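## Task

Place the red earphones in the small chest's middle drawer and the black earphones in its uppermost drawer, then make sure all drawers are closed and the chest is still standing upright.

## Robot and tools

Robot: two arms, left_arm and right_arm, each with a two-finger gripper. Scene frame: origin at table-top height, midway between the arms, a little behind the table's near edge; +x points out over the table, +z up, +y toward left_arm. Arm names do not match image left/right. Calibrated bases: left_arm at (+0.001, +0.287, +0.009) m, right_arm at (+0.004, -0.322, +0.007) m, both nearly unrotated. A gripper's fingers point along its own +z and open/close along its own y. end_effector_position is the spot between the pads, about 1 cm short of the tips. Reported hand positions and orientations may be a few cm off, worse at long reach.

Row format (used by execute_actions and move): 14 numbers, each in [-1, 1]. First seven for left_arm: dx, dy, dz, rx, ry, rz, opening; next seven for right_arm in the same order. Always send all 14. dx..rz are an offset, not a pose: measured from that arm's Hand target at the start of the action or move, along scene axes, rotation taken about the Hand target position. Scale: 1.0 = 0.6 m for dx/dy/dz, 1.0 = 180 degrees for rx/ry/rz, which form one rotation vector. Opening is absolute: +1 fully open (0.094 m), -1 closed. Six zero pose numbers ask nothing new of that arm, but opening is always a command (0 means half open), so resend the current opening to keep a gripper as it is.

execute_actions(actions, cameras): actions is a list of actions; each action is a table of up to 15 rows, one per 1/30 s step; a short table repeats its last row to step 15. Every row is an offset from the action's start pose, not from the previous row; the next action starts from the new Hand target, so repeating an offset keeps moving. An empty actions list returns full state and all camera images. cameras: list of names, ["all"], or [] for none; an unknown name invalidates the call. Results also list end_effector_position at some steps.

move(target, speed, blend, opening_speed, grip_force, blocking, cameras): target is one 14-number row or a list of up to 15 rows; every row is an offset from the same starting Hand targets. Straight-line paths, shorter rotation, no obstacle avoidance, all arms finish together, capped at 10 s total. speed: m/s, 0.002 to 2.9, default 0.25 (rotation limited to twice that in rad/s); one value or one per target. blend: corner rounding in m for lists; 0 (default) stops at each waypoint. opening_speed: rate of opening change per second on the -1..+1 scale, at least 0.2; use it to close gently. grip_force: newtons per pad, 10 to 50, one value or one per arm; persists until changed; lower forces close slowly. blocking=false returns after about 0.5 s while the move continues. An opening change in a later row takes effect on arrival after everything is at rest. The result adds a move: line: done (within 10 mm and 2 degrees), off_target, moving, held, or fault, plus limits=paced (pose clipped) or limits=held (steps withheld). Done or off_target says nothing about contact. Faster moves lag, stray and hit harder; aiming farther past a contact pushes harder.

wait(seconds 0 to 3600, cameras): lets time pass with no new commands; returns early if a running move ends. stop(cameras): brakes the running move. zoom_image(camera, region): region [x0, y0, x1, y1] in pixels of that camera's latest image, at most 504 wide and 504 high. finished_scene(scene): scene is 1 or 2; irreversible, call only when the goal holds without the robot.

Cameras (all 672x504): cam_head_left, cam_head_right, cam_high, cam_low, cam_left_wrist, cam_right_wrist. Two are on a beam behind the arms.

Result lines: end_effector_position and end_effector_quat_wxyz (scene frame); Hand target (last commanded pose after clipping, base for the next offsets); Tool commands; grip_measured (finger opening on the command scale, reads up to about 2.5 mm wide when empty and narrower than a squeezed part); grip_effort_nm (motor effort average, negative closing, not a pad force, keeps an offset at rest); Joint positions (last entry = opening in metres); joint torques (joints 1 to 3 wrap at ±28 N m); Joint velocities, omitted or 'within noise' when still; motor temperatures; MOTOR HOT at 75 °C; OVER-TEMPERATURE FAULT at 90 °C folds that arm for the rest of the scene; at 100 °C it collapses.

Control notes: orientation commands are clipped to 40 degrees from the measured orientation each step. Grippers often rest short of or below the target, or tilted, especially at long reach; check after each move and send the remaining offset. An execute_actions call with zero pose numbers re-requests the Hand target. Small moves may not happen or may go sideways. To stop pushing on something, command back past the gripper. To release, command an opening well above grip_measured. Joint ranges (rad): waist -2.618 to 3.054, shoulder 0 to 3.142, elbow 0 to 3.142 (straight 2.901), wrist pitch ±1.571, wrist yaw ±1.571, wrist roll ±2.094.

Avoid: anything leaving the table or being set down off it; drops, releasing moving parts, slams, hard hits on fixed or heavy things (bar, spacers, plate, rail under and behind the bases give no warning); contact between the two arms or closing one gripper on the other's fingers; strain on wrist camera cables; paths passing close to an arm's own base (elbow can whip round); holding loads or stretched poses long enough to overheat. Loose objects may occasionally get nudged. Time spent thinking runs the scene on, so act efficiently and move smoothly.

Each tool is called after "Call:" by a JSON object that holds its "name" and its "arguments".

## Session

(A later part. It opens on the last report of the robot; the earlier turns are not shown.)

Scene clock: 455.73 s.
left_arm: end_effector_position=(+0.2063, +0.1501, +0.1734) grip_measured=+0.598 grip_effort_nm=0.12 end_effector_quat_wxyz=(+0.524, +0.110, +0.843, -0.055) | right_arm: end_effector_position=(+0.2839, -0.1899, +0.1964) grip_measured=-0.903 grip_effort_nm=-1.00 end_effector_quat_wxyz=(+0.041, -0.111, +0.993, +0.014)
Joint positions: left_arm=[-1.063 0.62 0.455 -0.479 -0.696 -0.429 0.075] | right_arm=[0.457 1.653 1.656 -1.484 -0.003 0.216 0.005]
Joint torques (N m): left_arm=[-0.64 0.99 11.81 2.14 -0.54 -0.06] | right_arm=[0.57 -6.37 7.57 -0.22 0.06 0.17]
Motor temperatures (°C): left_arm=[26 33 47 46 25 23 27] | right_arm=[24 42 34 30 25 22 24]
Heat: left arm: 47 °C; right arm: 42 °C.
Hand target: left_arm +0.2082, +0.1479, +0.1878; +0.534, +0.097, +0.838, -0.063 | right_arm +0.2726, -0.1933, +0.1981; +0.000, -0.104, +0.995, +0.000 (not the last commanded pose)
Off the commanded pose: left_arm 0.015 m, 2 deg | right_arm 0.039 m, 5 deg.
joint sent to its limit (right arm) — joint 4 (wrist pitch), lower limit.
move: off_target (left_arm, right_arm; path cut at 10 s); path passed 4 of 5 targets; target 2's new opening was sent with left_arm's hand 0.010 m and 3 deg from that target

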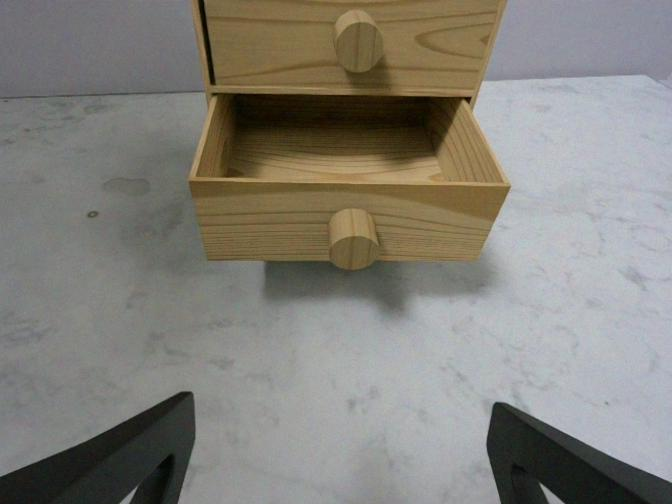

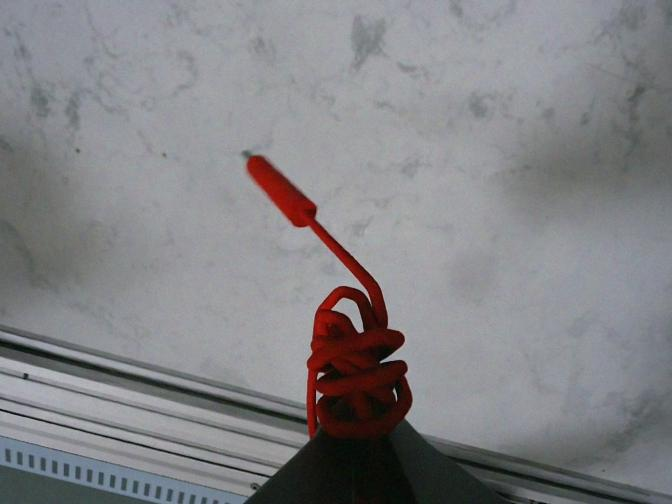

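Call:
{"name": "move", "arguments": {"target": [[0,0,0,0,0,0,0.6, 0.096,0.205,0.12,0.067,-0.124,0.086,-0.95],[0,0,0,0,0,0,0.6, 0.259,0.467,0.03,0.1342,-0.2475,0.1719,-0.95]], "speed": [0.3,0.2], "blend": [0.03,0], "cameras": ["cam_left_wrist","cam_right_wrist","cam_low"]}}

Scene clock: 469.57 s.
left_arm: end_effector_position=(+0.2063, +0.1501, +0.1734) grip_measured=+0.598 grip_effort_nm=0.11 end_effector_quat_wxyz=(+0.524, +0.110, +0.843, -0.055) | right_arm: end_effector_position=(+0.4262, +0.0797, +0.2186) grip_measured=-0.903 grip_effort_nm=-1.00 end_effector_quat_wxyz=(+0.387, -0.341, +0.842, +0.158)
Joint positions: left_arm=[-1.063 0.62 0.455 -0.479 -0.696 -0.429 0.075] | right_arm=[0.775 2.052 1.917 -0.57 -0.012 -0.007 0.005]
Joint torques (N m): left_arm=[-0.64 0.99 11.84 2.14 -0.54 -0.07] | right_arm=[0.47 -11.03 7.56 2.26 -0.02 -0.11]
Heat: left arm: 51 °C; right arm: 43 °C.
Hand target: left_arm +0.2082, +0.1479, +0.1878; +0.534, +0.097, +0.838, -0.063 | right_arm +0.4279, +0.0870, +0.2164; +0.390, -0.348, +0.837, +0.162
Off the commanded pose: left_arm 0.015 m, 2 deg | right_arm 0.008 m, 1 deg.
move: done
Images, in order (width x height): cam_low 672x504, cam_left_wrist 672x504, cam_right_wrist 672x504.

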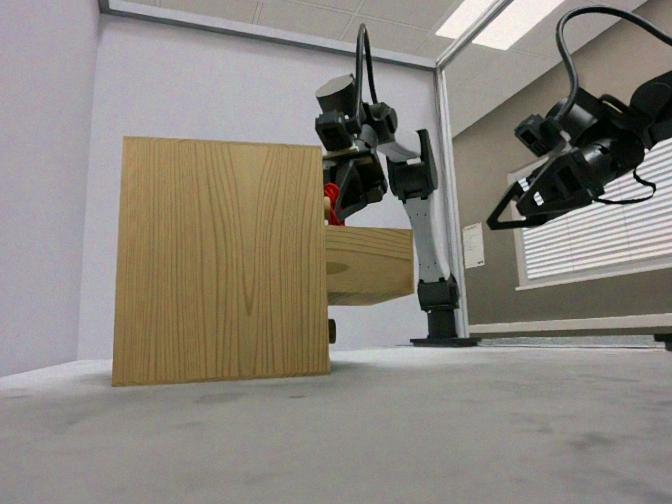

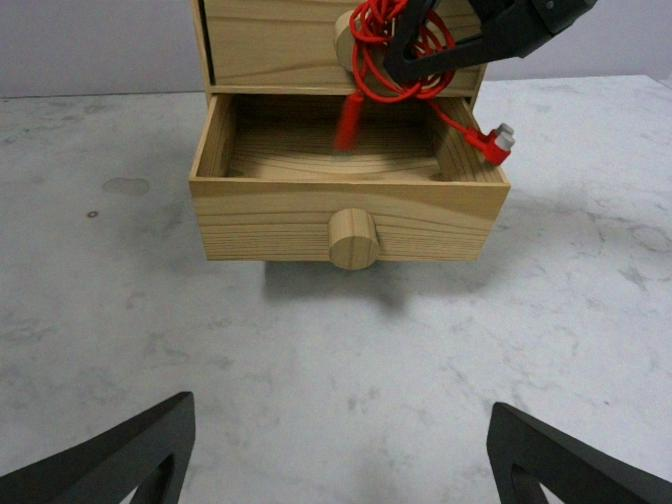

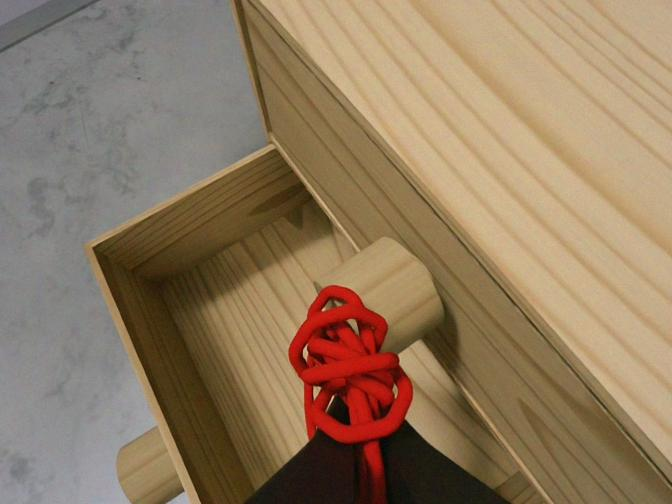

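Call:
{"name": "move", "arguments": {"target": [[0,0,0,0,0,0,0.6, -0.016,0.063,0,0,0,0,-0.95],[0,0,0,0,0,0,0.6, -0.016,0.063,-0.113,0,0,0,-0.95],[0,0,0,0,0,0,0.6, -0.016,0.063,-0.113,0,0,0,-0.35],[0,0,0,0,0,0,0.6, -0.026,0.05,0.06,0,0,0,-0.35],[0,0,0,0,0,0,0.6, -0.25,-0.33,0.1,0,0,0,-0.35]], "speed": [0.12,0.12,0.1,0.15,0.3], "blend": [0,0,0,0.02,0], "opening_speed": 1.0, "cameras": ["cam_left_wrist"]}}

Scene clock: 485.00 s.
left_arm: end_effector_position=(+0.2063, +0.1501, +0.1734) grip_measured=+0.598 grip_effort_nm=0.12 end_effector_quat_wxyz=(+0.524, +0.110, +0.843, -0.055) | right_arm: end_effector_position=(+0.2835, -0.1072, +0.2813) grip_measured=-0.352 grip_effort_nm=0.14 end_effector_quat_wxyz=(+0.400, -0.343, +0.835, +0.161)
Joint positions: left_arm=[-1.063 0.62 0.455 -0.479 -0.696 -0.429 0.075] | right_arm=[0.6 1.177 1.233 -0.74 -0.149 -0.126 0.03]
Joint torques (N m): left_arm=[-0.66 0.98 11.79 2.14 -0.54 -0.07] | right_arm=[-0.44 -5.15 5.48 1.85 -0.13 -0.1]
Motor temperatures (°C): left_arm=[26 30 55 47 25 23 26] | right_arm=[24 47 37 32 25 22 24]
Heat: left arm: 55 °C; right arm: 47 °C.
Hand target: left_arm +0.2082, +0.1479, +0.1878; +0.534, +0.097, +0.838, -0.063 | right_arm +0.2779, -0.1110, +0.2763; +0.390, -0.348, +0.837, +0.162
Off the commanded pose: left_arm 0.015 m, 2 deg | right_arm 0.008 m, 1 deg.
move: done; target 3's new opening was sent with right_arm's hand 0.015 m and 1 deg from that target

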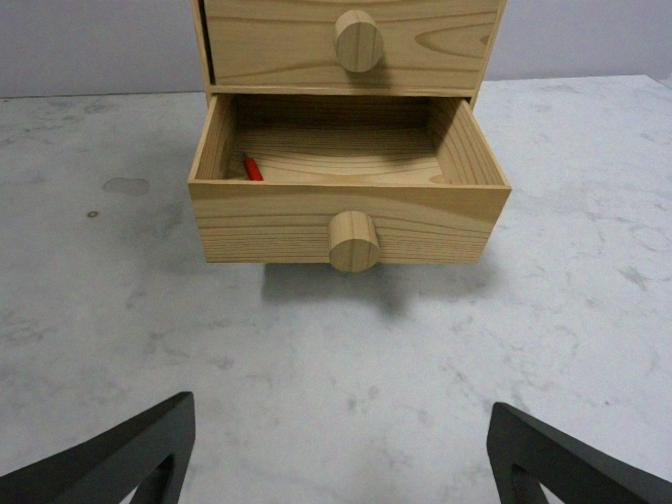

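Call:
{"name": "move", "arguments": {"target": [[0.2125,-0.0495,-0.1,0,0,0,0.6, 0,0,0,0,0,0,-0.35],[0.2125,-0.0495,-0.1,0,0,0,-0.5, 0,0,0,0,0,0,-0.35],[0.403,-0.094,-0.1,0,0,0,-0.5, 0,0,0,0,0,0,-0.35],[0.393,-0.0917,-0.1,0,0,0,-0.5, 0,0,0,0,0,0,-0.35],[0.393,-0.0917,-0.1,0,0,0,0.6, 0,0,0,0,0,0,-0.35],[0.217,-0.05,-0.015,0,0,0,0.6, 0,0,0,0,0,0,-0.35]], "speed": [0.25,0.1,0.13,0.1,0.1,0.25], "cameras": ["cam_left_wrist","cam_low","cam_right_wrist"]}}

Call:
{"name": "zoom_image", "arguments": {"camera": "cam_low", "region": [270, 120, 370, 390]}}

Call:
{"name": "zoom_image", "arguments": {"camera": "cam_left_wrist", "region": [100, 0, 600, 350]}}

Scene clock: 508.23 s.
left_arm: end_effector_position=(+0.3426, +0.1141, +0.1810) grip_measured=+0.598 grip_effort_nm=0.12 end_effector_quat_wxyz=(+0.533, +0.103, +0.837, -0.066) | right_arm: end_effector_position=(+0.2835, -0.1072, +0.2812) grip_measured=-0.352 grip_effort_nm=0.14 end_effector_quat_wxyz=(+0.400, -0.343, +0.835, +0.161)
Joint positions: left_arm=[-0.624 1.231 0.647 0.104 -0.319 -0.17 0.075] | right_arm=[0.599 1.177 1.233 -0.741 -0.149 -0.126 0.03]
Joint torques (N m): left_arm=[-0.49 -5.93 6.89 2.49 -0.36 0.01] | right_arm=[-0.43 -5.16 5.46 1.85 -0.14 -0.11]
Motor temperatures (°C): left_arm=[26 29 56 48 25 23 26] | right_arm=[24 44 36 33 25 22 24]
Heat: left arm: 56 °C; right arm: 44 °C.
Hand target: left_arm +0.3384, +0.1180, +0.1789; +0.534, +0.097, +0.838, -0.062 | right_arm +0.2780, -0.1111, +0.2763; +0.390, -0.347, +0.837, +0.162
Off the commanded pose: left_arm 0.006 m, 1 deg | right_arm 0.008 m, 1 deg.
move: done; target 2's new opening was sent with left_arm's hand 0.015 m and 2 deg from that target; target 5's new opening was sent with left_arm's hand 0.011 m and 2 deg from that target
Images, in order (width x height): cam_low 672x504, cam_left_wrist 672x504, cam_right_wrist 672x504.

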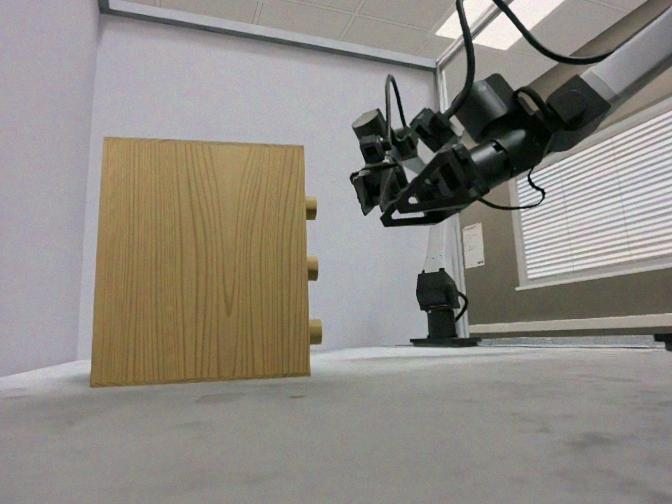

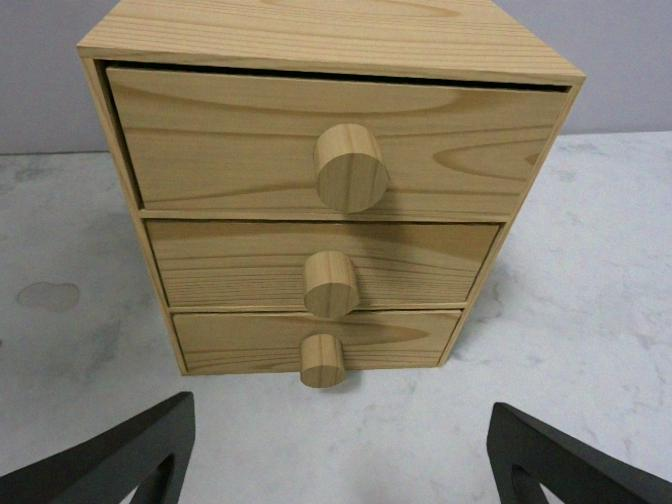

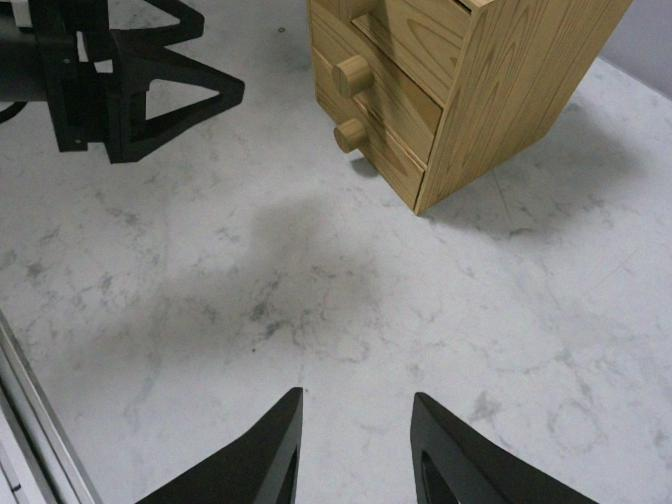

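Scaled by 1.867 from the camera's image (finer frame: 960x720).

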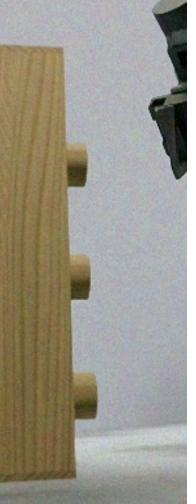

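Scaled by 1.008 from the camera's image (finer frame: 960x720).

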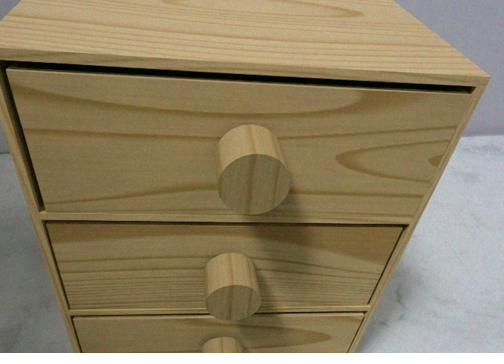

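Call:
{"name": "zoom_image", "arguments": {"camera": "cam_left_wrist", "region": [70, 30, 250, 240]}}

Call:
{"name": "zoom_image", "arguments": {"camera": "cam_left_wrist", "region": [430, 50, 600, 240]}}

Call:
{"name": "zoom_image", "arguments": {"camera": "cam_right_wrist", "region": [300, 0, 500, 220]}}

Call:
{"name": "zoom_image", "arguments": {"camera": "cam_low", "region": [280, 130, 340, 250]}}

Scaled by 2.400 from the camera's image (finer frame: 960x720).

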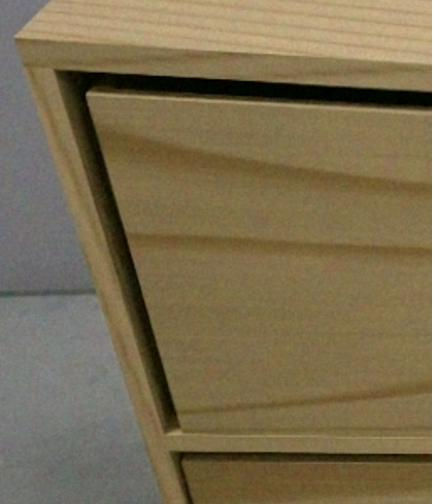

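Scaled by 2.653 from the camera's image (finer frame: 960x720).

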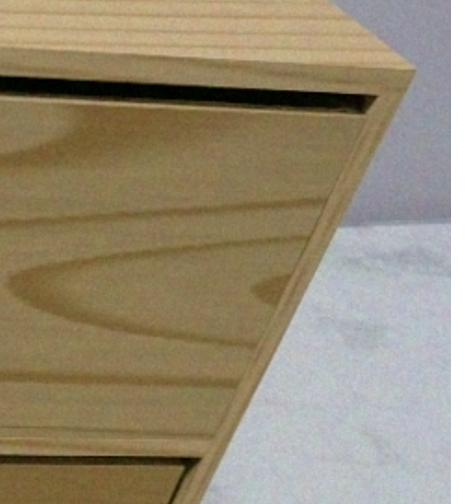

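Scaled by 2.291 from the camera's image (finer frame: 960x720).

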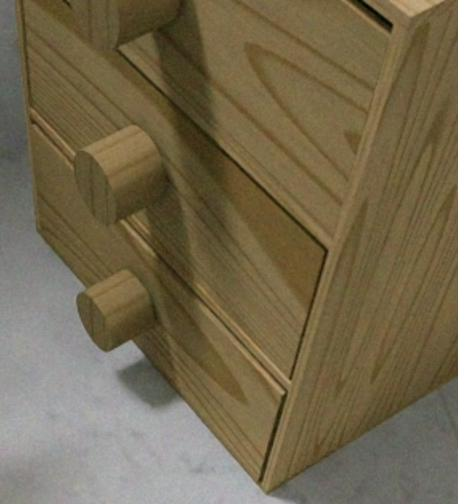

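Scaled by 4.200 from the camera's image (finer frame: 960x720).

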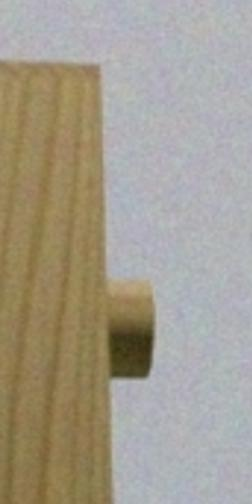

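Call:
{"name": "finished_scene", "arguments": {"scene": 2}}

The scene is finished: the task was done.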